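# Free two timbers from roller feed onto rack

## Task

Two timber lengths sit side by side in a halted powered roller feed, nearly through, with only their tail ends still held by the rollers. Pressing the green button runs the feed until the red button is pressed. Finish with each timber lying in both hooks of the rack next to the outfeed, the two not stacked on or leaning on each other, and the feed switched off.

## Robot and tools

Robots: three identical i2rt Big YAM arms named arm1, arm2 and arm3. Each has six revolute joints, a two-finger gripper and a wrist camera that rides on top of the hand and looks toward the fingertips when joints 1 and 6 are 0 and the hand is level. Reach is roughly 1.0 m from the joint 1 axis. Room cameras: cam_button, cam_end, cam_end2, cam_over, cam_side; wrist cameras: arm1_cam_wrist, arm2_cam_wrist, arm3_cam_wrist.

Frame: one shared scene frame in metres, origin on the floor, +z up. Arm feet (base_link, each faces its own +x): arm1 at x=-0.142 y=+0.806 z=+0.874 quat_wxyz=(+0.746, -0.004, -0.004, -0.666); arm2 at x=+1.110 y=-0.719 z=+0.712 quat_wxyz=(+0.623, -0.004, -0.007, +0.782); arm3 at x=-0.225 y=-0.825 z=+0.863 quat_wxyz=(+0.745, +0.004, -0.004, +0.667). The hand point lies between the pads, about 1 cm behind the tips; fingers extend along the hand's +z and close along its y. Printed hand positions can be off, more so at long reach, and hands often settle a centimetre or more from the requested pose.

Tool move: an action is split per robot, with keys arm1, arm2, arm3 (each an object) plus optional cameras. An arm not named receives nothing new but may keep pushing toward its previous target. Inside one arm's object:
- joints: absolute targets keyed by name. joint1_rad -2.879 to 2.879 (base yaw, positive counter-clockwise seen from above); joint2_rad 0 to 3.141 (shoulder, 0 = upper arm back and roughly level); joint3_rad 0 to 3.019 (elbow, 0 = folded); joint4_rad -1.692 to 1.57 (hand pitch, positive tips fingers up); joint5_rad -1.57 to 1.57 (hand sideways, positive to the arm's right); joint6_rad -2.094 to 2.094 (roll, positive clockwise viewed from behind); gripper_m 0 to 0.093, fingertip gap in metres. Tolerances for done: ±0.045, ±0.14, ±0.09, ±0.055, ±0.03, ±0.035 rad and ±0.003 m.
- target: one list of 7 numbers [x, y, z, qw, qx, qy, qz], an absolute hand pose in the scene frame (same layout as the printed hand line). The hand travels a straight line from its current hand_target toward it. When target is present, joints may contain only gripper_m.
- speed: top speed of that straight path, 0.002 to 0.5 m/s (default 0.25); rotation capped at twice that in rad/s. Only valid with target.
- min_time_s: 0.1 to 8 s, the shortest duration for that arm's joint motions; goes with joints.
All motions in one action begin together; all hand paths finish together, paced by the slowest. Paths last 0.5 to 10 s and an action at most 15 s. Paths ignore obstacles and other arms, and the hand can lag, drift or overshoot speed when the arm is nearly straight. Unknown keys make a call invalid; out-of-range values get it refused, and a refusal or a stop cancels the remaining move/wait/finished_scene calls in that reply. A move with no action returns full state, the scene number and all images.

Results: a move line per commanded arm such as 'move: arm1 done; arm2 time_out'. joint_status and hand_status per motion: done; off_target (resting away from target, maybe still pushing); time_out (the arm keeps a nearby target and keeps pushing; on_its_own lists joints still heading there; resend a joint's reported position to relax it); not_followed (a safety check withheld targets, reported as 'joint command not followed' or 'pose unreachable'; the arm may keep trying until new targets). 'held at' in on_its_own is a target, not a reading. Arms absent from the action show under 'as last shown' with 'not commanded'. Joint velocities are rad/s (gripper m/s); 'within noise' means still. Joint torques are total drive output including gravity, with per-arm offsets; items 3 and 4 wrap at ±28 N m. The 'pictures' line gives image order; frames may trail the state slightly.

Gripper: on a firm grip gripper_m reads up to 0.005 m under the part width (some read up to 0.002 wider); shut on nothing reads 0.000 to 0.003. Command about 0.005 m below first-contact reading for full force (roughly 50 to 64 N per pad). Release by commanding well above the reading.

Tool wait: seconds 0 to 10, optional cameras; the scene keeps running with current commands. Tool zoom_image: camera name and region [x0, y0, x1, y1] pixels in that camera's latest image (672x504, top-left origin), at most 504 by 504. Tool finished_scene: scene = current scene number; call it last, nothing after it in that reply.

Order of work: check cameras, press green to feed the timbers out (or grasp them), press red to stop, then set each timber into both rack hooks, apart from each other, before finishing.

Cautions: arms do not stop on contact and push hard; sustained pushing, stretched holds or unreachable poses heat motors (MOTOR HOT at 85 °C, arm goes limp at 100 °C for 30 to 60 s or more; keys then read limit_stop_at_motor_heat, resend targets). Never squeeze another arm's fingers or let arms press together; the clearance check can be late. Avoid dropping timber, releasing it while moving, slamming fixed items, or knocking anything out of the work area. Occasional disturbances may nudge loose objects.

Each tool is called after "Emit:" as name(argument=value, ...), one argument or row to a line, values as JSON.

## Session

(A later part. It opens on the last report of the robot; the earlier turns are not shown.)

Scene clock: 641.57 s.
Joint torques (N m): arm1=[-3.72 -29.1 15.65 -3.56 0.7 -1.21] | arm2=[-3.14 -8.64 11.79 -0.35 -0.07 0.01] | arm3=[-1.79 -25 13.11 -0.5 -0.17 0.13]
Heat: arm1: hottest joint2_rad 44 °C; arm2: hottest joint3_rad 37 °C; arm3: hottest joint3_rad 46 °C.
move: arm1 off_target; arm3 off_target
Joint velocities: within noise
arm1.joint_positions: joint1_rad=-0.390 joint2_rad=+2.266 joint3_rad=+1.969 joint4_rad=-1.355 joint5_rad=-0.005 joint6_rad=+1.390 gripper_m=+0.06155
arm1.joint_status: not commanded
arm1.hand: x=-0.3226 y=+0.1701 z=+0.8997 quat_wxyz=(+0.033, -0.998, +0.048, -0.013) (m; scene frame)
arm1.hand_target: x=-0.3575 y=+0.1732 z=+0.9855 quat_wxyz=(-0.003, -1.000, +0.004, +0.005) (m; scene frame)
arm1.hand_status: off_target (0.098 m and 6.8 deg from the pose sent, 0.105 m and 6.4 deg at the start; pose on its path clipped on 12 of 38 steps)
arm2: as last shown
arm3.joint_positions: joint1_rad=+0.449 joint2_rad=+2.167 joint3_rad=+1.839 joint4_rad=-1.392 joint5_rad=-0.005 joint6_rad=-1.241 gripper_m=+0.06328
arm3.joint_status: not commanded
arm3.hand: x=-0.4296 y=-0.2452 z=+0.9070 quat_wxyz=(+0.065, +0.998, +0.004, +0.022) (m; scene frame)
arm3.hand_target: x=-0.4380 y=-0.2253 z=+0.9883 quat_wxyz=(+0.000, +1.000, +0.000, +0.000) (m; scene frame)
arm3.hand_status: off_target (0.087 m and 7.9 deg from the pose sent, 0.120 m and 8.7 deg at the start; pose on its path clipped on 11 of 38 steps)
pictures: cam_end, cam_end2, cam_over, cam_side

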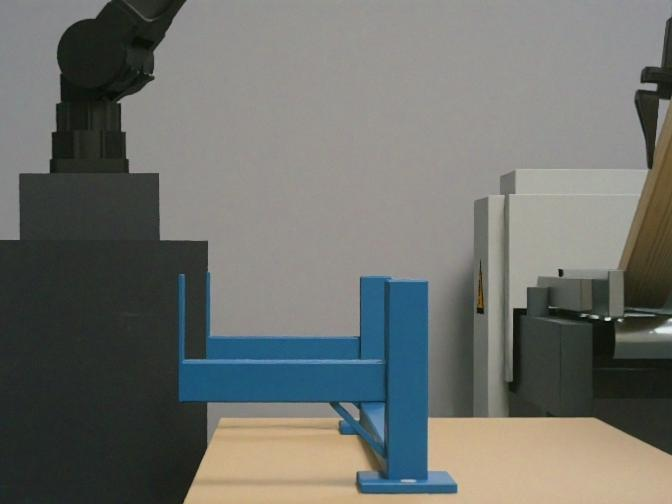

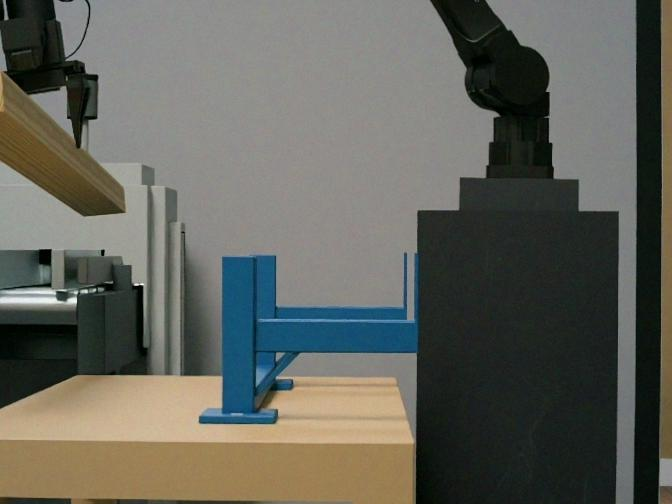

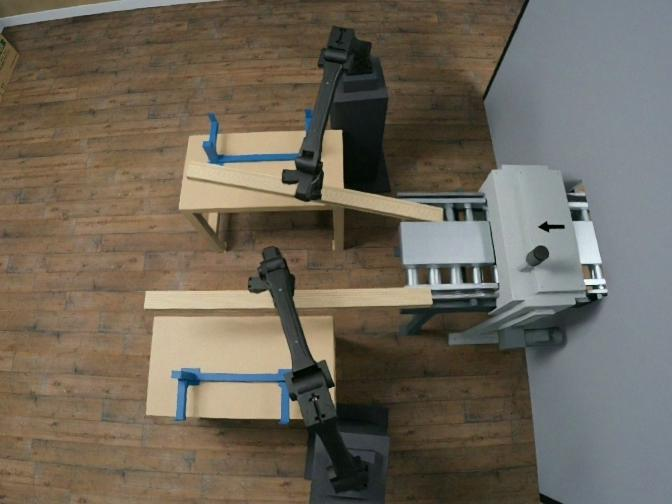

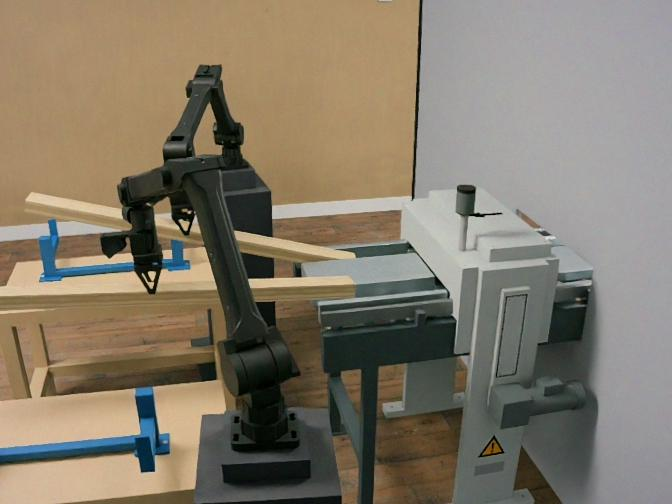

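Emit:
move(
  arm1={"target":[-0.37,0.10,0.95,0,1,0,0],"speed":0.1},
  arm3={"target":[-0.52,-0.32,1.01,0,1,0,0],"speed":0.12},
)

Emit:
move(
  arm1={"target":[-0.40,0.11,0.98,0,1,0,0],"speed":0.1},
  arm3={"target":[-0.60,-0.42,1.01,0,1,0,0],"speed":0.12},
  cameras=["cam_side","cam_over","cam_end2","cam_end","arm3_cam_wrist"],
)

Scene clock: 653.20 s.
Joint torques (N m): arm1=[1.38 -28.81 18.56 -1.22 -0.06 -0.09] | arm2=[-3.14 -8.59 11.78 -0.32 -0.07 0.01] | arm3=[-1.79 -23 10.69 0.21 -0.1 0.11]
Heat: arm1: hottest joint2_rad 45 °C; arm2: hottest joint3_rad 37 °C; arm3: hottest joint3_rad 47 °C.
move: arm1 off_target; arm3 off_target
Joint velocities: within noise
arm1.joint_positions: joint1_rad=-0.433 joint2_rad=+2.508 joint3_rad=+2.346 joint4_rad=-1.547 joint5_rad=+0.007 joint6_rad=+1.272 gripper_m=+0.06155
arm1.joint_status: not commanded
arm1.hand: x=-0.3666 y=+0.1328 z=+0.8740 quat_wxyz=(+0.061, -0.998, +0.010, -0.018) (m; scene frame)
arm1.hand_target: x=-0.3681 y=+0.1062 z=+0.9500 quat_wxyz=(-0.001, -1.000, +0.000, +0.001) (m; scene frame)
arm1.hand_status: off_target (0.083 m and 7.4 deg from the pose sent, 0.099 m and 6.8 deg at the start)
arm2: as last shown
arm3.joint_positions: joint1_rad=+0.636 joint2_rad=+2.001 joint3_rad=+1.673 joint4_rad=-1.374 joint5_rad=-0.009 joint6_rad=-1.054 gripper_m=+0.06328
arm3.joint_status: not commanded
arm3.hand: x=-0.5117 y=-0.3328 z=+0.9458 quat_wxyz=(+0.053, +0.998, +0.003, +0.029) (m; scene frame)
arm3.hand_target: x=-0.5185 y=-0.3226 z=+1.0085 quat_wxyz=(+0.000, +1.000, +0.000, +0.000) (m; scene frame)
arm3.hand_status: off_target (0.066 m and 7.0 deg from the pose sent, 0.156 m and 7.9 deg at the start)
pictures: none

Scene clock: 655.70 s.
Joint torques (N m): arm1=[-0.03 -28.92 18.43 -1.29 -0.08 -0.19] | arm2=[-3.14 -8.64 11.78 -0.32 -0.07 0.01] | arm3=[-1.9 -21.66 10.51 0.34 -0.11 0.13]
Heat: arm1: hottest joint2_rad 44 °C; arm2: hottest joint3_rad 37 °C; arm3: hottest joint3_rad 47 °C.
move: arm1 off_target; arm3 off_target
Joint velocities: within noise
arm1.joint_positions: joint1_rad=-0.459 joint2_rad=+2.519 joint3_rad=+2.441 joint4_rad=-1.628 joint5_rad=+0.009 joint6_rad=+1.241 gripper_m=+0.06155
arm1.joint_status: not commanded
arm1.hand: x=-0.3868 y=+0.1334 z=+0.9021 quat_wxyz=(+0.059, -0.998, +0.008, -0.019) (m; scene frame)
arm1.hand_target: x=-0.3978 y=+0.1159 z=+0.9793 quat_wxyz=(-0.001, -1.000, +0.000, +0.001) (m; scene frame)
arm1.hand_status: off_target (0.082 m and 7.2 deg from the pose sent, 0.114 m and 7.4 deg at the start; pose on its path clipped on 20 of 75 steps)
arm2: as last shown
arm3.joint_positions: joint1_rad=+0.853 joint2_rad=+1.911 joint3_rad=+1.548 joint4_rad=-1.337 joint5_rad=-0.011 joint6_rad=-0.837 gripper_m=+0.06328
arm3.joint_status: not commanded
arm3.hand: x=-0.5891 y=-0.4311 z=+0.9504 quat_wxyz=(+0.045, +0.998, +0.004, +0.040) (m; scene frame)
arm3.hand_target: x=-0.5982 y=-0.4221 z=+1.0085 quat_wxyz=(+0.000, +1.000, +0.000, +0.000) (m; scene frame)
arm3.hand_status: off_target (0.062 m and 6.9 deg from the pose sent, 0.140 m and 7.0 deg at the start)
pictures: arm3_cam_wrist, cam_end, cam_end2, cam_over, cam_side

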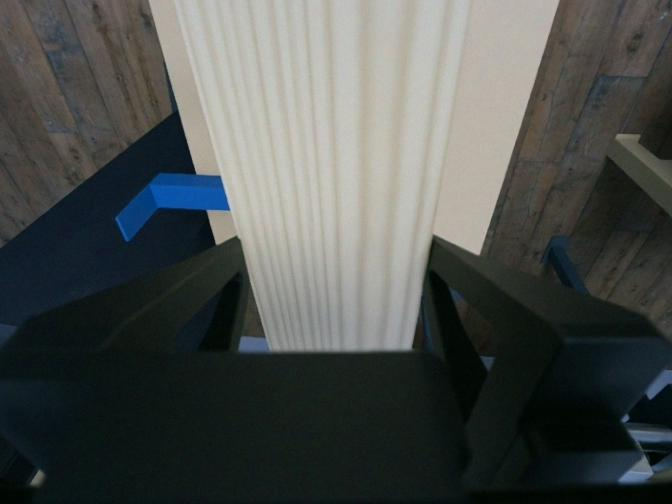

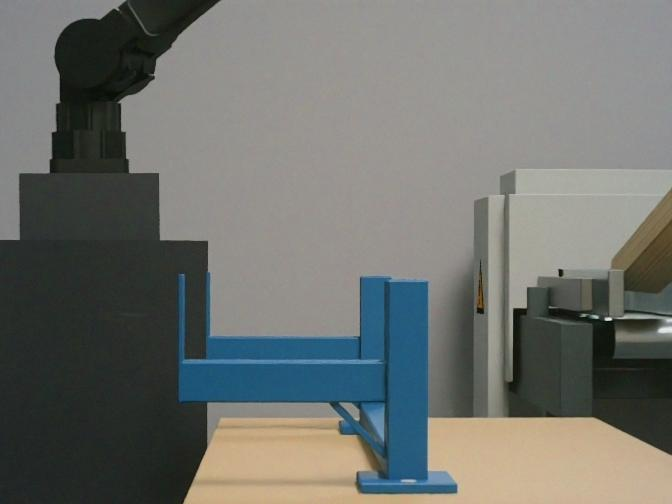

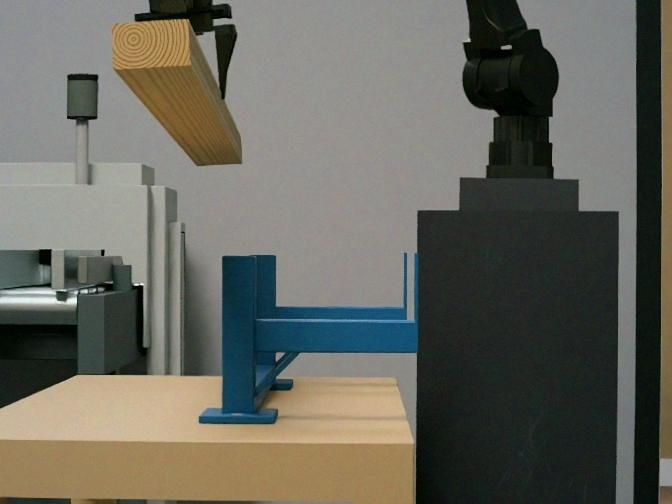

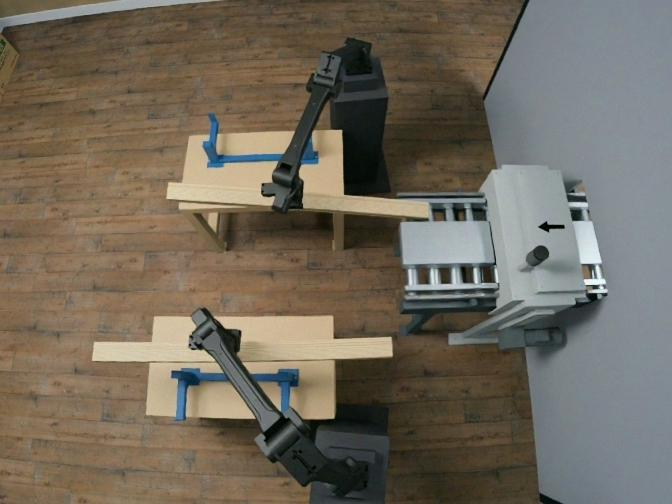

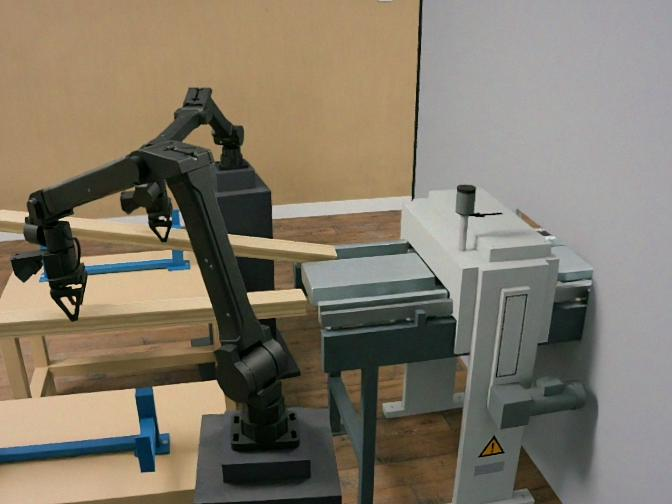

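Emit:
move(
  arm1={"target":[-0.46,0.13,0.99,0,1,0,0],"speed":0.1},
  arm3={"target":[-0.67,-0.52,1.0,0,1,0,0],"speed":0.15},
)

Emit:
move(
  arm1={"target":[-0.52,0.18,1.01,0,1,0,0],"speed":0.1},
  arm3={"target":[-0.68,-0.583,0.96,0,1,0,0],"speed":0.15},
  cameras=["cam_side","cam_over","cam_end2","cam_end","arm3_cam_wrist"],
)

Scene clock: 667.60 s.
Joint torques (N m): arm1=[1.2 -28.75 18.5 -1.36 -0.08 -0.37] | arm2=[-3.08 -8.64 11.79 -0.32 -0.07 0.01] | arm3=[-2.32 -20.95 10.44 0.34 -0.07 0.11]
Heat: arm1: hottest joint2_rad 45 °C; arm2: hottest joint3_rad 38 °C; arm3: hottest joint3_rad 46 °C.
move: arm1 off_target; arm3 off_target
Joint velocities: within noise
arm1.joint_positions: joint1_rad=-0.554 joint2_rad=+2.536 joint3_rad=+2.501 joint4_rad=-1.653 joint5_rad=+0.011 joint6_rad=+1.177 gripper_m=+0.06155
arm1.joint_status: not commanded
arm1.hand: x=-0.4531 y=+0.1525 z=+0.9120 quat_wxyz=(+0.050, -0.998, +0.023, -0.019) (m; scene frame)
arm1.hand_target: x=-0.4576 y=+0.1356 z=+0.9888 quat_wxyz=(-0.007, -1.000, +0.000, +0.005) (m; scene frame)
arm1.hand_status: off_target (0.082 m and 6.7 deg from the pose sent, 0.114 m and 7.2 deg at the start; a joint's target at an end of its range on 28 of 55 steps)
arm2.joint_positions: joint1_rad=-0.029 joint2_rad=+1.280 joint3_rad=+1.014 joint4_rad=-1.357 joint5_rad=-0.013 joint6_rad=-0.294 gripper_m=+0.00050
arm2.joint_status: not commanded
arm2.hand: x=+1.0413 y=-0.3928 z=+0.8778 quat_wxyz=(+0.018, +0.857, -0.515, +0.017) (m; scene frame)
arm2.hand_target: x=+1.0412 y=-0.3761 z=+0.8999 quat_wxyz=(+0.000, +0.858, -0.514, +0.000) (m; scene frame)
arm2.hand_status: not commanded
arm3.joint_positions: joint1_rad=+1.080 joint2_rad=+1.880 joint3_rad=+1.485 joint4_rad=-1.300 joint5_rad=-0.013 joint6_rad=-0.613 gripper_m=+0.06328
arm3.joint_status: not commanded
arm3.hand: x=-0.6577 y=-0.5311 z=+0.9439 quat_wxyz=(+0.034, +0.998, +0.005, +0.047) (m; scene frame)
arm3.hand_target: x=-0.6679 y=-0.5215 z=+0.9988 quat_wxyz=(+0.000, +1.000, +0.000, +0.000) (m; scene frame)
arm3.hand_status: off_target (0.059 m and 6.7 deg from the pose sent, 0.130 m and 6.9 deg at the start)
pictures: none

Scene clock: 669.50 s.
Joint torques (N m): arm1=[1.73 -33.55 13.26 -1.07 -0.15 -0.06] | arm2=[-3.14 -8.64 11.78 -0.34 -0.07 0.01] | arm3=[-1.9 -19.78 9.88 0.39 -0.1 0.12]
Heat: arm1: hottest joint2_rad 45 °C; arm2: hottest joint3_rad 38 °C; arm3: hottest joint3_rad 46 °C.
move: arm1 off_target; arm3 off_target
Joint velocities: within noise
arm1.joint_positions: joint1_rad=-0.659 joint2_rad=+2.529 joint3_rad=+2.486 joint4_rad=-1.659 joint5_rad=+0.012 joint6_rad=+1.039 gripper_m=+0.06155
arm1.joint_status: not commanded
arm1.hand: x=-0.5181 y=+0.1931 z=+0.9112 quat_wxyz=(+0.053, -0.998, +0.007, -0.029) (m; scene frame)
arm1.hand_target: x=-0.5180 y=+0.1837 z=+1.0059 quat_wxyz=(-0.003, -1.000, +0.000, +0.002) (m; scene frame)
arm1.hand_status: off_target (0.100 m and 7.0 deg from the pose sent, 0.122 m and 6.7 deg at the start; pose on its path clipped on 29 of 57 steps; a joint's target at an end of its range on 39 of 57 steps)
arm2: as last shown
arm3.joint_positions: joint1_rad=+1.187 joint2_rad=+1.849 joint3_rad=+1.342 joint4_rad=-1.180 joint5_rad=-0.013 joint6_rad=-0.502 gripper_m=+0.06328
arm3.joint_status: not commanded
arm3.hand: x=-0.6624 y=-0.5916 z=+0.9094 quat_wxyz=(+0.027, +0.998, +0.003, +0.048) (m; scene frame)
arm3.hand_target: x=-0.6781 y=-0.5840 z=+0.9590 quat_wxyz=(+0.000, +1.000, +0.000, +0.000) (m; scene frame)
arm3.hand_status: off_target (0.054 m and 6.4 deg from the pose sent, 0.059 m and 6.7 deg at the start)
pictures: arm3_cam_wrist, cam_end, cam_end2, cam_over, cam_side

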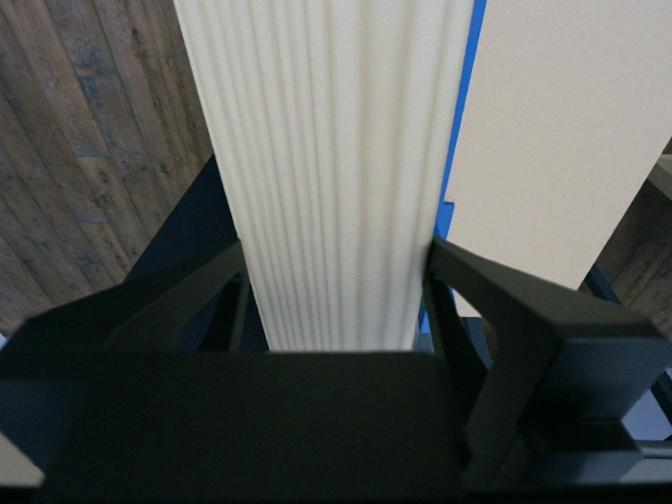

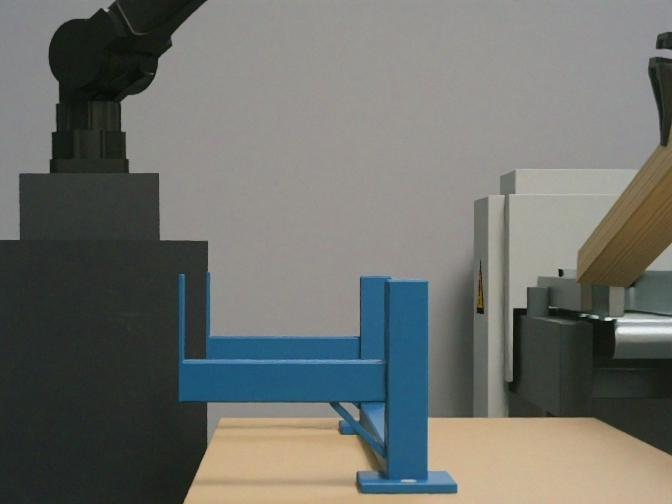

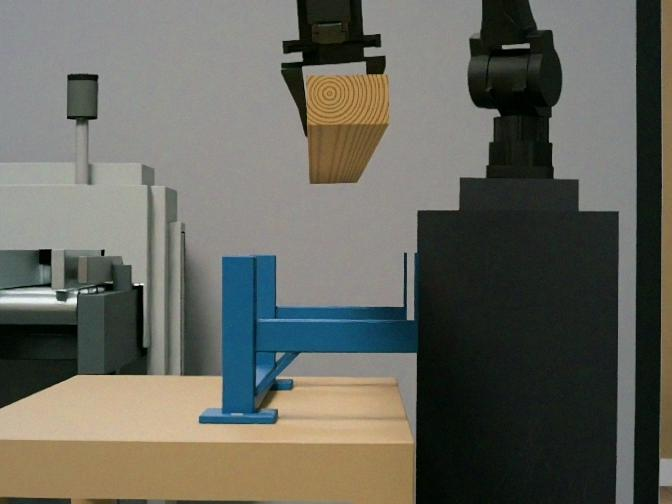

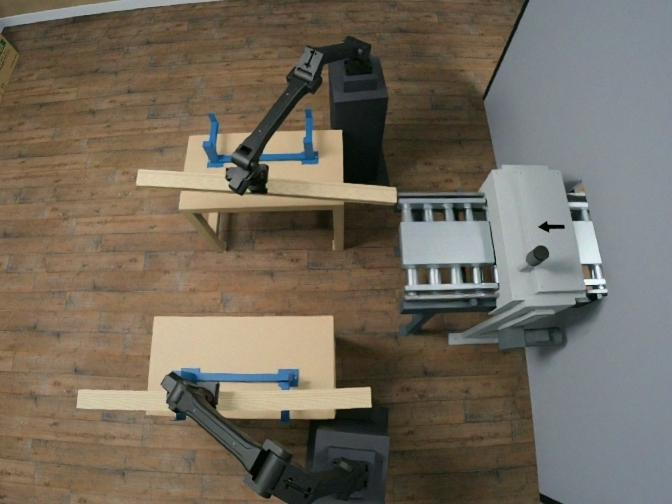

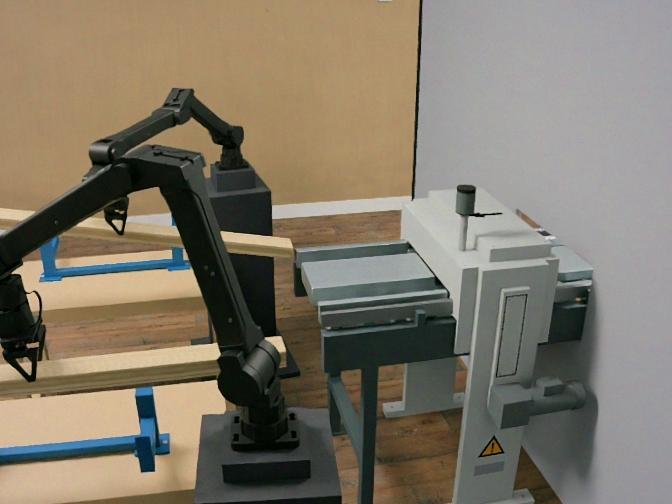

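Emit:
move(
  arm1={"target":[-0.55,0.28,1.02,0,1,0,0],"speed":0.15},
  arm3={"target":[-0.68,-0.583,0.85,0,1,0,0],"speed":0.12},
)

Emit:
move(
  arm1={"target":[-0.60,0.40,1.02,0,1,0,0],"speed":0.15},
  arm3={"target":[-0.68,-0.583,0.78,0,1,0,0],"speed":0.1},
  cameras=["cam_side","cam_over","cam_end2","cam_end","arm3_cam_wrist"],
)

Scene clock: 690.77 s.
Joint torques (N m): arm1=[2.08 -29.04 12.94 -0.24 -0.17 -0.11] | arm2=[-3.14 -8.64 11.78 -0.34 -0.07 0.01] | arm3=[-1.67 -18.02 8.77 0.49 -0.08 0.12]
Heat: arm1: hottest joint2_rad 46 °C; arm2: hottest joint3_rad 39 °C; arm3: hottest joint3_rad 44 °C.
move: arm1 off_target; arm3 off_target
Joint velocities: within noise
arm1.joint_positions: joint1_rad=-0.774 joint2_rad=+2.240 joint3_rad=+2.047 joint4_rad=-1.511 joint5_rad=+0.013 joint6_rad=+0.925 gripper_m=+0.06155
arm1.joint_status: not commanded
arm1.hand: x=-0.5442 y=+0.2946 z=+0.9455 quat_wxyz=(+0.051, -0.998, +0.007, -0.036) (m; scene frame)
arm1.hand_target: x=-0.5478 y=+0.2830 z=+1.0182 quat_wxyz=(+0.000, -1.000, +0.000, +0.000) (m; scene frame)
arm1.hand_status: off_target (0.076 m and 7.2 deg from the pose sent, 0.143 m and 7.0 deg at the start; pose on its path clipped on 19 of 61 steps)
arm2: as last shown
arm3.joint_positions: joint1_rad=+1.187 joint2_rad=+1.964 joint3_rad=+1.227 joint4_rad=-0.921 joint5_rad=-0.013 joint6_rad=-0.500 gripper_m=+0.06328
arm3.joint_status: not commanded
arm3.hand: x=-0.6575 y=-0.5930 z=+0.8158 quat_wxyz=(+0.020, +0.999, +0.002, +0.036) (m; scene frame)
arm3.hand_target: x=-0.6789 y=-0.5836 z=+0.8500 quat_wxyz=(+0.000, +1.000, +0.000, +0.000) (m; scene frame)
arm3.hand_status: off_target (0.042 m and 4.7 deg from the pose sent, 0.063 m and 6.4 deg at the start)
pictures: none

Scene clock: 692.60 s.
Joint torques (N m): arm1=[1.49 -26.52 12.55 -0.17 -0.2 -0.1] | arm2=[-3.19 -8.59 11.79 -0.32 -0.07 0.01] | arm3=[-1.49 -17.73 7.31 0.69 -0.16 0.11]
Heat: arm1: hottest joint2_rad 45 °C; arm2: hottest joint3_rad 39 °C; arm3: hottest joint3_rad 43 °C.
move: arm1 off_target; arm3 off_target
Joint velocities: within noise
arm1.joint_positions: joint1_rad=-0.959 joint2_rad=+2.072 joint3_rad=+1.784 joint4_rad=-1.412 joint5_rad=+0.015 joint6_rad=+0.739 gripper_m=+0.06155
arm1.joint_status: not commanded
arm1.hand: x=-0.5915 y=+0.4135 z=+0.9537 quat_wxyz=(+0.043, -0.998, +0.007, -0.043) (m; scene frame)
arm1.hand_target: x=-0.5978 y=+0.4023 z=+1.0185 quat_wxyz=(+0.000, -1.000, +0.000, +0.000) (m; scene frame)
arm1.hand_status: off_target (0.068 m and 7.0 deg from the pose sent, 0.141 m and 7.2 deg at the start)
arm2: as last shown
arm3.joint_positions: joint1_rad=+1.187 joint2_rad=+2.079 joint3_rad=+1.203 joint4_rad=-0.773 joint5_rad=-0.011 joint6_rad=-0.497 gripper_m=+0.06328
arm3.joint_status: not commanded
arm3.hand: x=-0.6570 y=-0.5921 z=+0.7529 quat_wxyz=(+0.017, +0.999, +0.001, +0.032) (m; scene frame)
arm3.hand_target: x=-0.6793 y=-0.5834 z=+0.7802 quat_wxyz=(+0.000, +1.000, +0.000, +0.000) (m; scene frame)
arm3.hand_status: off_target (0.037 m and 4.2 deg from the pose sent, 0.043 m and 4.7 deg at the start)
pictures: arm3_cam_wrist, cam_end, cam_end2, cam_over, cam_side

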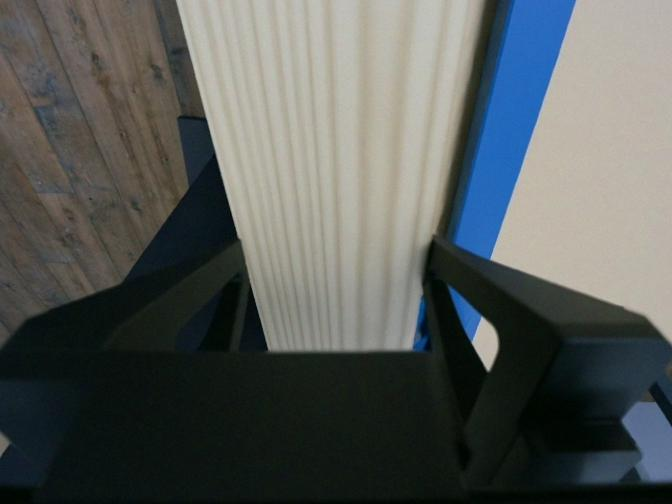

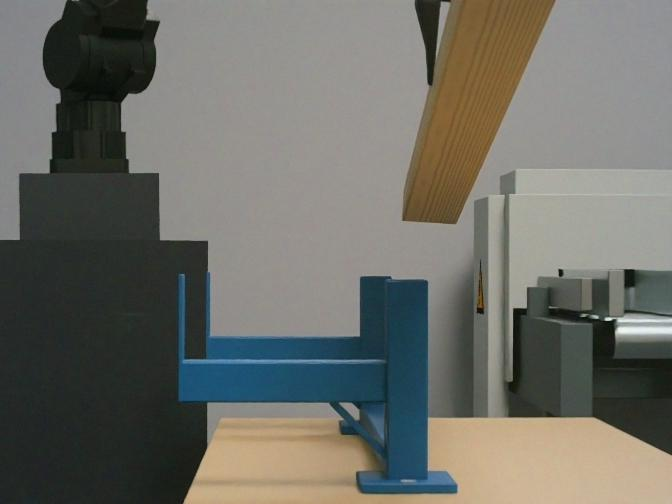

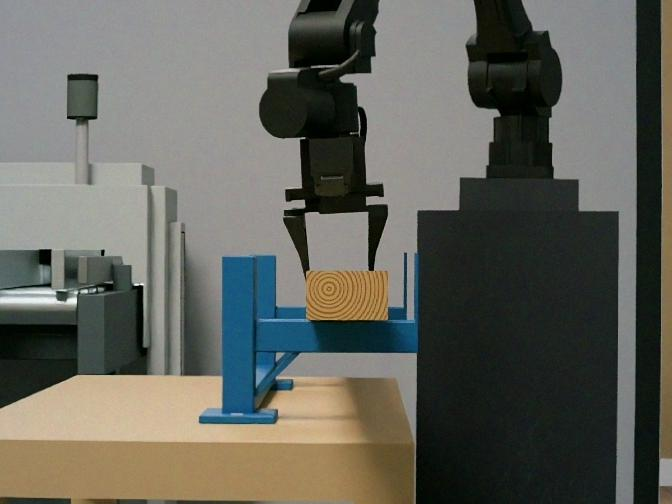

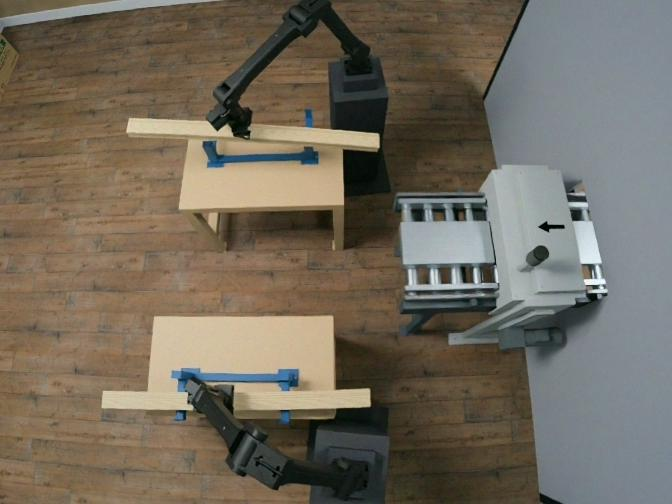

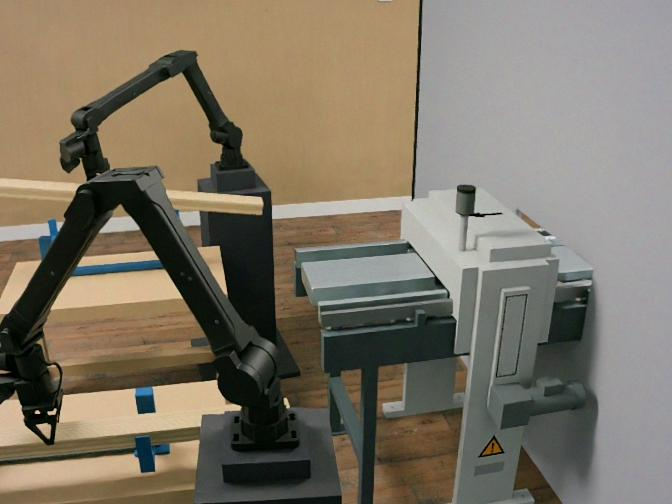

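Emit:
move(
  arm1={"target":[-0.62,0.56,1.0,0,1,0,0],"speed":0.15},
  arm3={"target":[-0.68,-0.583,0.74,0,1,0,0],"speed":0.06},
  cameras=["cam_over","cam_end2","cam_end","arm1_cam_wrist"],
)

Emit:
zoom_image(
  camera="cam_end2",
  region=[200, 220, 440, 400],
)

Scene clock: 709.40 s.
Joint torques (N m): arm1=[-0.03 -22.65 12.01 -0.18 -0.2 -0.11] | arm2=[-3.14 -8.64 11.78 -0.32 -0.07 0.01] | arm3=[-1.38 -12.86 7.05 2.81 -0.15 0.1]
Heat: arm1: hottest joint2_rad 42 °C; arm2: hottest joint3_rad 39 °C; arm3: hottest joint3_rad 40 °C.
move: arm1 off_target; arm3 off_target
Joint velocities: within noise
arm1.joint_positions: joint1_rad=-1.200 joint2_rad=+1.878 joint3_rad=+1.463 joint4_rad=-1.270 joint5_rad=+0.017 joint6_rad=+0.492 gripper_m=+0.06155
arm1.joint_status: not commanded
arm1.hand: x=-0.6059 y=+0.5675 z=+0.9466 quat_wxyz=(+0.028, -0.998, +0.004, -0.047) (m; scene frame)
arm1.hand_target: x=-0.6180 y=+0.5610 z=+0.9990 quat_wxyz=(+0.000, -1.000, +0.000, +0.000) (m; scene frame)
arm1.hand_status: off_target (0.056 m and 6.3 deg from the pose sent, 0.156 m and 7.0 deg at the start)
arm2: as last shown
arm3.joint_positions: joint1_rad=+1.187 joint2_rad=+2.089 joint3_rad=+1.203 joint4_rad=-0.752 joint5_rad=-0.011 joint6_rad=-0.494 gripper_m=+0.06328
arm3.joint_status: not commanded
arm3.hand: x=-0.6594 y=-0.5907 z=+0.7477 quat_wxyz=(+0.015, +1.000, -0.001, +0.027) (m; scene frame)
arm3.hand_target: x=-0.6794 y=-0.5834 z=+0.7413 quat_wxyz=(+0.000, +1.000, +0.000, +0.000) (m; scene frame)
arm3.hand_status: off_target (0.023 m and 3.6 deg from the pose sent, 0.028 m and 4.2 deg at the start)
pictures: arm1_cam_wrist, cam_end, cam_end2, cam_over

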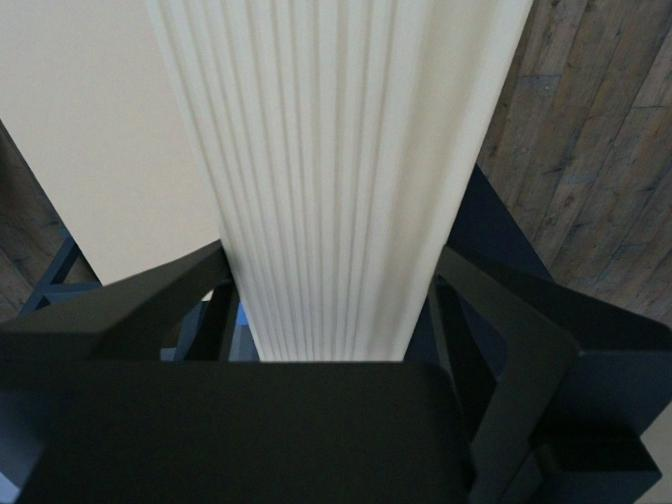

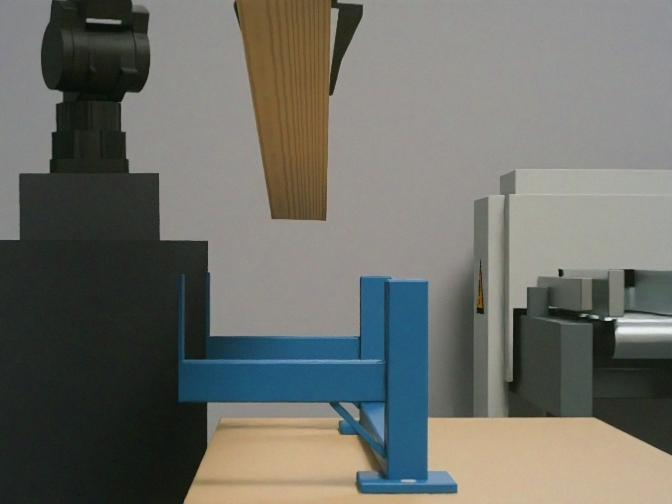

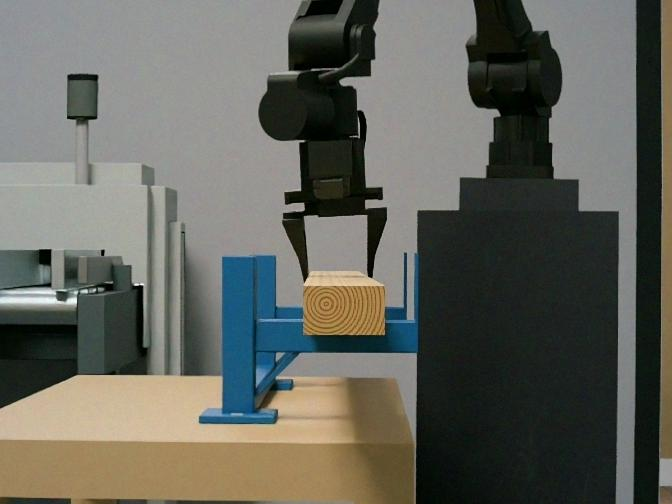

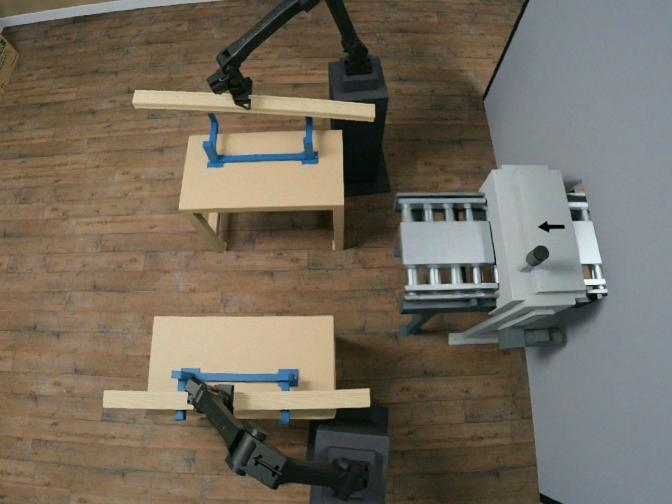

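Scaled by 2.100 from the camera's 672x504 image, which has a finer 960x720 frame.

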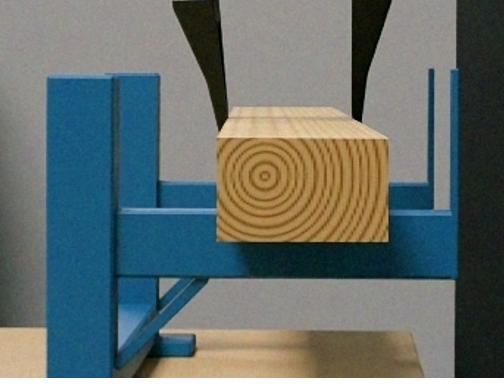

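Emit:
move(
  arm3={"joints":{"gripper_m":0.093}},
  arm1={"target":[-0.62,0.56,0.85,0,1,0,0],"speed":0.12},
)

Emit:
move(
  arm3={"target":[-0.66,-0.58,0.92,0,1,0,0],"speed":0.12},
  arm1={"target":[-0.62,0.56,0.80,0,1,0,0],"speed":0.08},
  cameras=["cam_over","cam_end2","cam_end","cam_side"],
)

Emit:
zoom_image(
  camera="cam_end",
  region=[150, 180, 450, 420],
)

Scene clock: 722.53 s.
Joint torques (N m): arm1=[0.21 -20.13 9.78 0.05 -0.18 -0.07] | arm2=[-3.14 -8.64 11.78 -0.32 -0.07 0.01] | arm3=[-1.44 -13.1 7.17 0.99 -0.15 0.09]
Heat: arm1: hottest joint2_rad 42 °C; arm2: hottest joint3_rad 39 °C; arm3: hottest joint3_rad 39 °C.
move: arm1 off_target; arm3 done
Joint velocities: within noise
arm1.joint_positions: joint1_rad=-1.200 joint2_rad=+2.022 joint3_rad=+1.301 joint4_rad=-0.928 joint5_rad=+0.016 joint6_rad=+0.488 gripper_m=+0.06155
arm1.joint_status: not commanded
arm1.hand: x=-0.5997 y=+0.5688 z=+0.8184 quat_wxyz=(+0.019, -0.999, +0.002, -0.031) (m; scene frame)
arm1.hand_target: x=-0.6190 y=+0.5605 z=+0.8500 quat_wxyz=(+0.000, -1.000, +0.000, +0.000) (m; scene frame)
arm1.hand_status: off_target (0.039 m and 4.2 deg from the pose sent, 0.098 m and 6.3 deg at the start)
arm2: as last shown
arm3.joint_positions: joint1_rad=+1.187 joint2_rad=+2.092 joint3_rad=+1.202 joint4_rad=-0.698 joint5_rad=-0.011 joint6_rad=-0.493 gripper_m=+0.09296
arm3.joint_status: all done
arm3.hand: x=-0.6703 y=-0.5848 z=+0.7459 quat_wxyz=(+0.003, +1.000, -0.001, +0.005) (m; scene frame)
arm3.hand_target: x=-0.6793 y=-0.5834 z=+0.7412 quat_wxyz=(+0.000, +1.000, +0.000, +0.000) (m; scene frame)
arm3.hand_status: not commanded
pictures: none

Scene clock: 724.80 s.
Joint torques (N m): arm1=[0.15 -19.37 8.58 0.49 -0.01 -0.05] | arm2=[-3.14 -8.64 11.78 -0.32 -0.07 0.01] | arm3=[-2.73 -12.86 10.7 0.25 -0.12 -0.05]
Heat: arm1: hottest joint2_rad 41 °C; arm2: hottest joint3_rad 39 °C; arm3: hottest joint3_rad 39 °C.
move: arm1 off_target; arm3 off_target
Joint velocities: within noise
arm1.joint_positions: joint1_rad=-1.200 joint2_rad=+2.090 joint3_rad=+1.288 joint4_rad=-0.832 joint5_rad=+0.011 joint6_rad=+0.485 gripper_m=+0.06155
arm1.joint_status: not commanded
arm1.hand: x=-0.6018 y=+0.5664 z=+0.7794 quat_wxyz=(+0.014, -1.000, +0.000, -0.026) (m; scene frame)
arm1.hand_target: x=-0.6195 y=+0.5602 z=+0.8004 quat_wxyz=(+0.000, -1.000, +0.000, +0.000) (m; scene frame)
arm1.hand_status: off_target (0.028 m and 3.4 deg from the pose sent, 0.029 m and 4.2 deg at the start)
arm2: as last shown
arm3.joint_positions: joint1_rad=+1.175 joint2_rad=+1.778 joint3_rad=+1.230 joint4_rad=-1.063 joint5_rad=-0.011 joint6_rad=-0.507 gripper_m=+0.09296
arm3.joint_status: not commanded
arm3.hand: x=-0.6472 y=-0.5926 z=+0.9056 quat_wxyz=(+0.008, +1.000, +0.000, +0.015) (m; scene frame)
arm3.hand_target: x=-0.6594 y=-0.5803 z=+0.9202 quat_wxyz=(+0.000, +1.000, +0.000, +0.000) (m; scene frame)
arm3.hand_status: off_target (0.023 m and 2.0 deg from the pose sent, 0.174 m and 0.7 deg at the start)
pictures: cam_end, cam_end2, cam_over, cam_side

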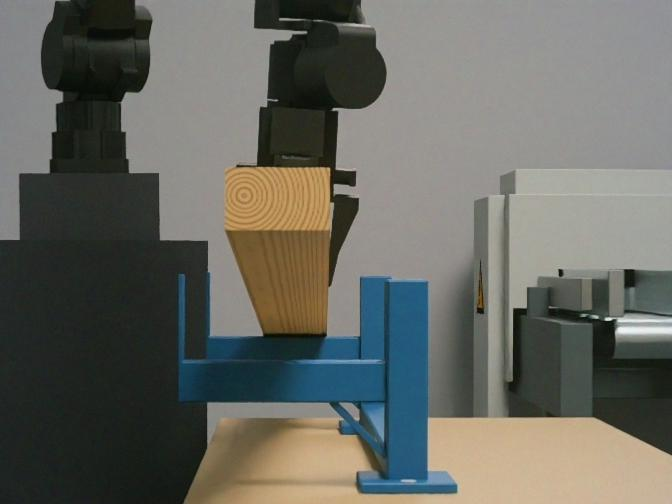

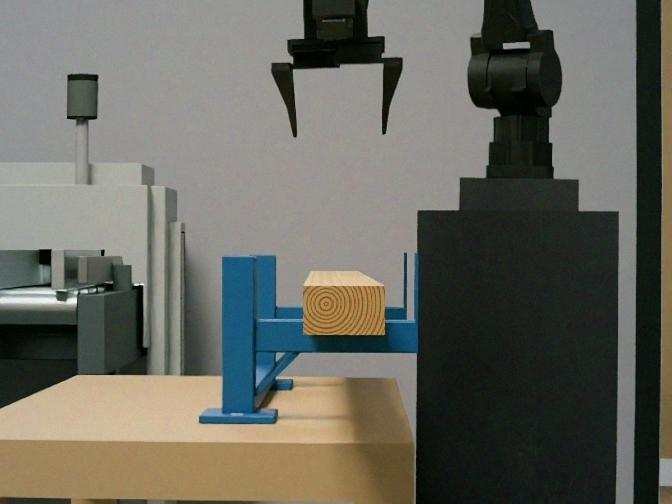

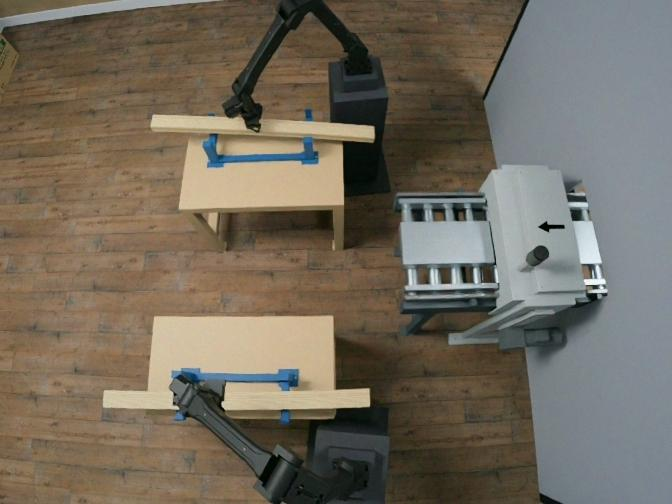

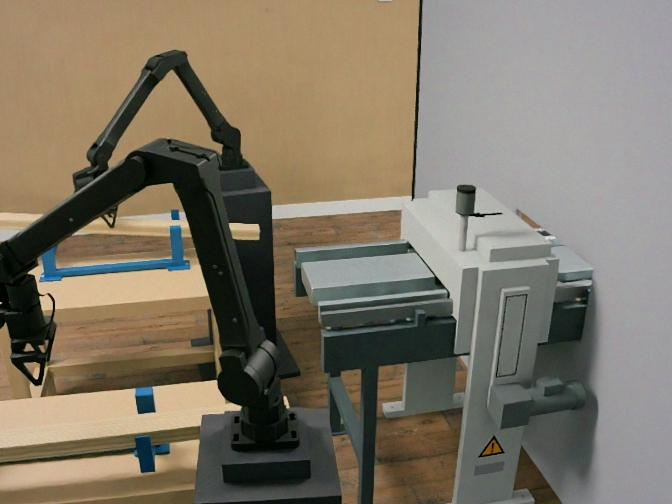

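Scaled by 1.680 from the camera's 672x504 image, which has a finer 960x720 frame.

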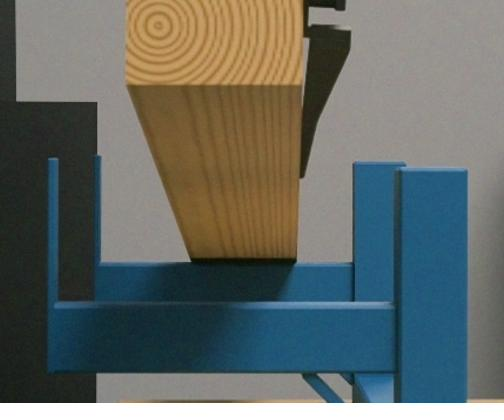

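Emit:
move(
  arm1={"target":[-0.62,0.56,0.75,0,1,0,0],"speed":0.08},
)

Emit:
move(
  arm1={"target":[-0.62,0.56,0.71,0,1,0,0],"speed":0.06},
  cameras=["cam_over","cam_end"],
)

Emit:
zoom_image(
  camera="cam_end",
  region=[150, 180, 450, 420],
)

Scene clock: 732.87 s.
Joint torques (N m): arm1=[-0.03 -17.03 7.9 1.58 0.03 -0.01] | arm2=[-3.14 -8.59 11.79 -0.32 -0.07 0.01] | arm3=[-2.78 -12.86 10.71 0.25 -0.12 -0.06]
Heat: arm1: hottest joint2_rad 40 °C; arm2: hottest joint3_rad 40 °C; arm3: hottest joint3_rad 39 °C.
move: arm1 off_target
Joint velocities: within noise
arm1.joint_positions: joint1_rad=-1.201 joint2_rad=+2.151 joint3_rad=+1.285 joint4_rad=-0.757 joint5_rad=+0.010 joint6_rad=+0.477 gripper_m=+0.06155
arm1.joint_status: not commanded
arm1.hand: x=-0.6039 y=+0.5651 z=+0.7476 quat_wxyz=(+0.010, -1.000, -0.003, -0.021) (m; scene frame)
arm1.hand_target: x=-0.6198 y=+0.5602 z=+0.7505 quat_wxyz=(+0.000, -1.000, +0.000, +0.000) (m; scene frame)
arm1.hand_status: off_target (0.017 m and 2.7 deg from the pose sent, 0.035 m and 3.4 deg at the start)
arm2, arm3: as last shown
pictures: none

Scene clock: 734.03 s.
Joint torques (N m): arm1=[-0.03 -11.52 8.38 4.25 -0.02 -0.02] | arm2=[-3.14 -8.64 11.78 -0.31 -0.07 0.01] | arm3=[-2.78 -12.86 10.71 0.25 -0.12 -0.06]
Heat: arm1: hottest joint2_rad 40 °C; arm2: hottest joint3_rad 40 °C; arm3: hottest joint3_rad 39 °C.
move: arm1 off_target
Joint velocities: within noise
arm1.joint_positions: joint1_rad=-1.201 joint2_rad=+2.151 joint3_rad=+1.277 joint4_rad=-0.741 joint5_rad=+0.011 joint6_rad=+0.477 gripper_m=+0.06155
arm1.joint_status: not commanded
arm1.hand: x=-0.6039 y=+0.5652 z=+0.7457 quat_wxyz=(+0.009, -1.000, -0.003, -0.017) (m; scene frame)
arm1.hand_target: x=-0.6172 y=+0.5615 z=+0.7127 quat_wxyz=(+0.000, -1.000, +0.000, -0.001) (m; scene frame)
arm1.hand_status: off_target (0.039 m and 2.3 deg from the pose sent, 0.041 m and 2.7 deg at the start)
arm2.joint_positions: joint1_rad=-0.029 joint2_rad=+1.280 joint3_rad=+1.014 joint4_rad=-1.357 joint5_rad=-0.013 joint6_rad=-0.294 gripper_m=+0.00050
arm2.joint_status: not commanded
arm2.hand: x=+1.0413 y=-0.3928 z=+0.8778 quat_wxyz=(+0.018, +0.857, -0.515, +0.017) (m; scene frame)
arm2.hand_target: x=+1.0412 y=-0.3761 z=+0.8999 quat_wxyz=(+0.000, +0.858, -0.514, +0.000) (m; scene frame)
arm2.hand_status: not commanded
arm3: as last shown
pictures: cam_end, cam_over

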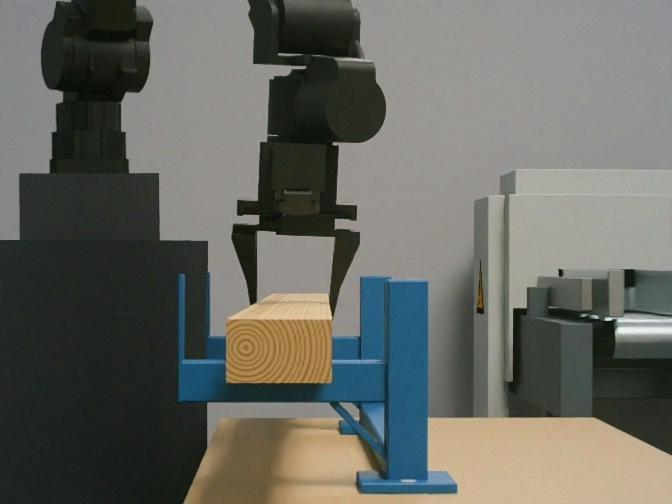

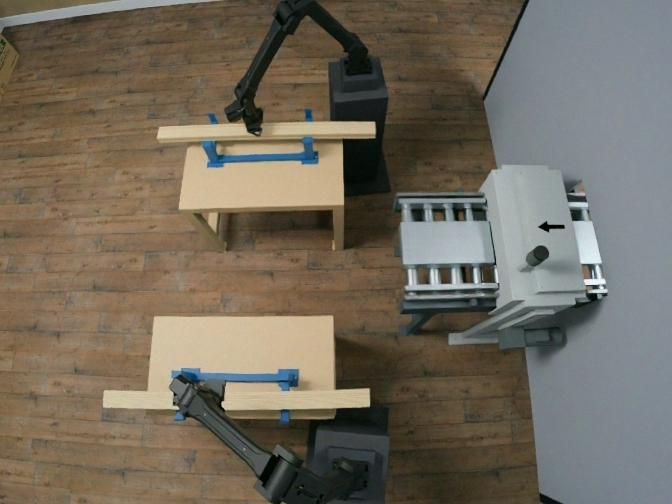

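Scaled by 1.680 from the camera's 672x504 image, which has a finer 960x720 frame.

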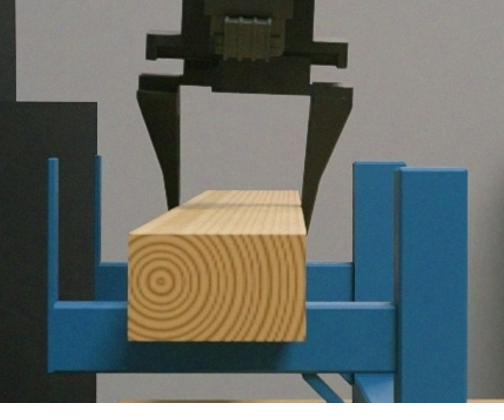

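Flat on both hooks. Release and retreat.

Emit:
move(
  arm1={"joints":{"gripper_m":0.093}},
)

Emit:
move(
  arm1={"target":[-0.60,0.56,0.93,0,1,0,0],"speed":0.15},
  cameras=["cam_end","cam_over"],
)

Scene clock: 741.93 s.
Joint torques (N m): arm1=[0.15 -17.03 7.39 0.59 0 -0.01] | arm2=[-3.14 -8.64 11.78 -0.32 -0.07 0.01] | arm3=[-2.67 -12.81 10.69 0.25 -0.12 -0.06]
Heat: arm1: hottest joint2_rad 39 °C; arm2: hottest joint3_rad 40 °C; arm3: hottest joint3_rad 39 °C.
move: arm1 done
Joint velocities: within noise
arm1.joint_positions: joint1_rad=-1.201 joint2_rad=+2.218 joint3_rad=+1.284 joint4_rad=-0.661 joint5_rad=+0.011 joint6_rad=+0.478 gripper_m=+0.09294
arm1.joint_status: all done
arm1.hand: x=-0.6084 y=+0.5627 z=+0.7127 quat_wxyz=(+0.004, -1.000, -0.002, -0.008) (m; scene frame)
arm1.hand_target: x=-0.6171 y=+0.5615 z=+0.7127 quat_wxyz=(+0.000, -1.000, +0.000, -0.001) (m; scene frame)
arm1.hand_status: not commanded
arm2, arm3: as last shown
pictures: none

Scene clock: 744.17 s.
Joint torques (N m): arm1=[1.67 -15.44 12.12 -0.2 -0.02 0.06] | arm2=[-3.14 -8.64 11.78 -0.32 -0.07 0.01] | arm3=[-2.73 -12.86 10.71 0.25 -0.12 -0.05]
Heat: arm1: hottest joint2_rad 39 °C; arm2: hottest joint3_rad 40 °C; arm3: hottest joint3_rad 39 °C.
move: arm1 off_target
Joint velocities: within noise
arm1.joint_positions: joint1_rad=-1.194 joint2_rad=+1.828 joint3_rad=+1.305 joint4_rad=-1.082 joint5_rad=+0.011 joint6_rad=+0.491 gripper_m=+0.09294
arm1.joint_status: not commanded
arm1.hand: x=-0.5900 y=+0.5708 z=+0.9171 quat_wxyz=(+0.007, -1.000, +0.000, -0.013) (m; scene frame)
arm1.hand_target: x=-0.5996 y=+0.5602 z=+0.9301 quat_wxyz=(+0.000, -1.000, +0.000, +0.000) (m; scene frame)
arm1.hand_status: off_target (0.020 m and 1.6 deg from the pose sent, 0.217 m and 1.1 deg at the start)
arm2, arm3: as last shown
pictures: cam_end, cam_over

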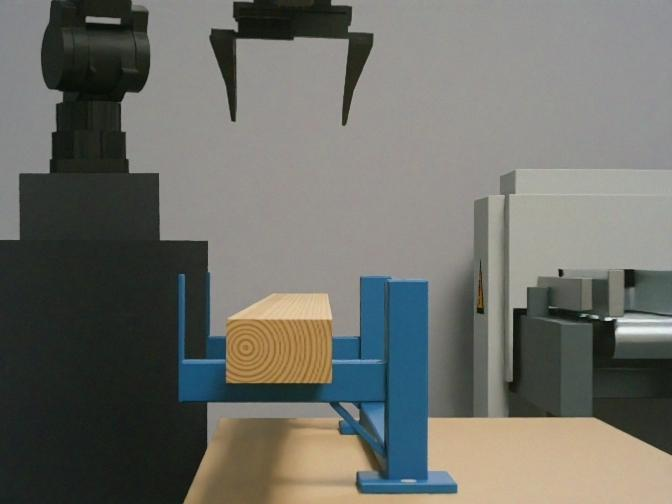

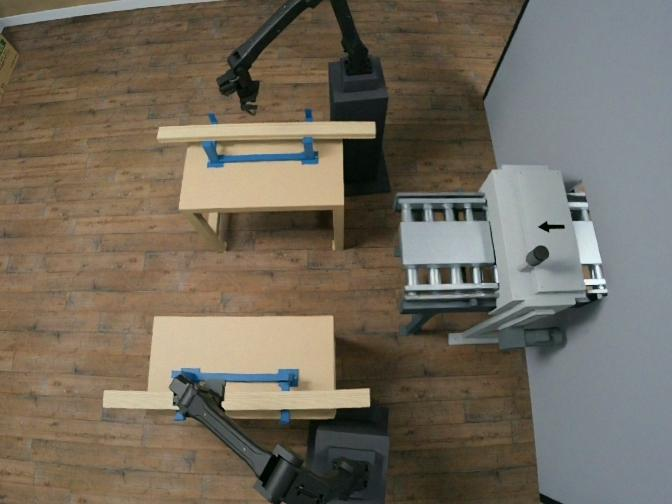

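Emit:
finished_scene(
  scene=1,
)

The scene is finished: the task was done.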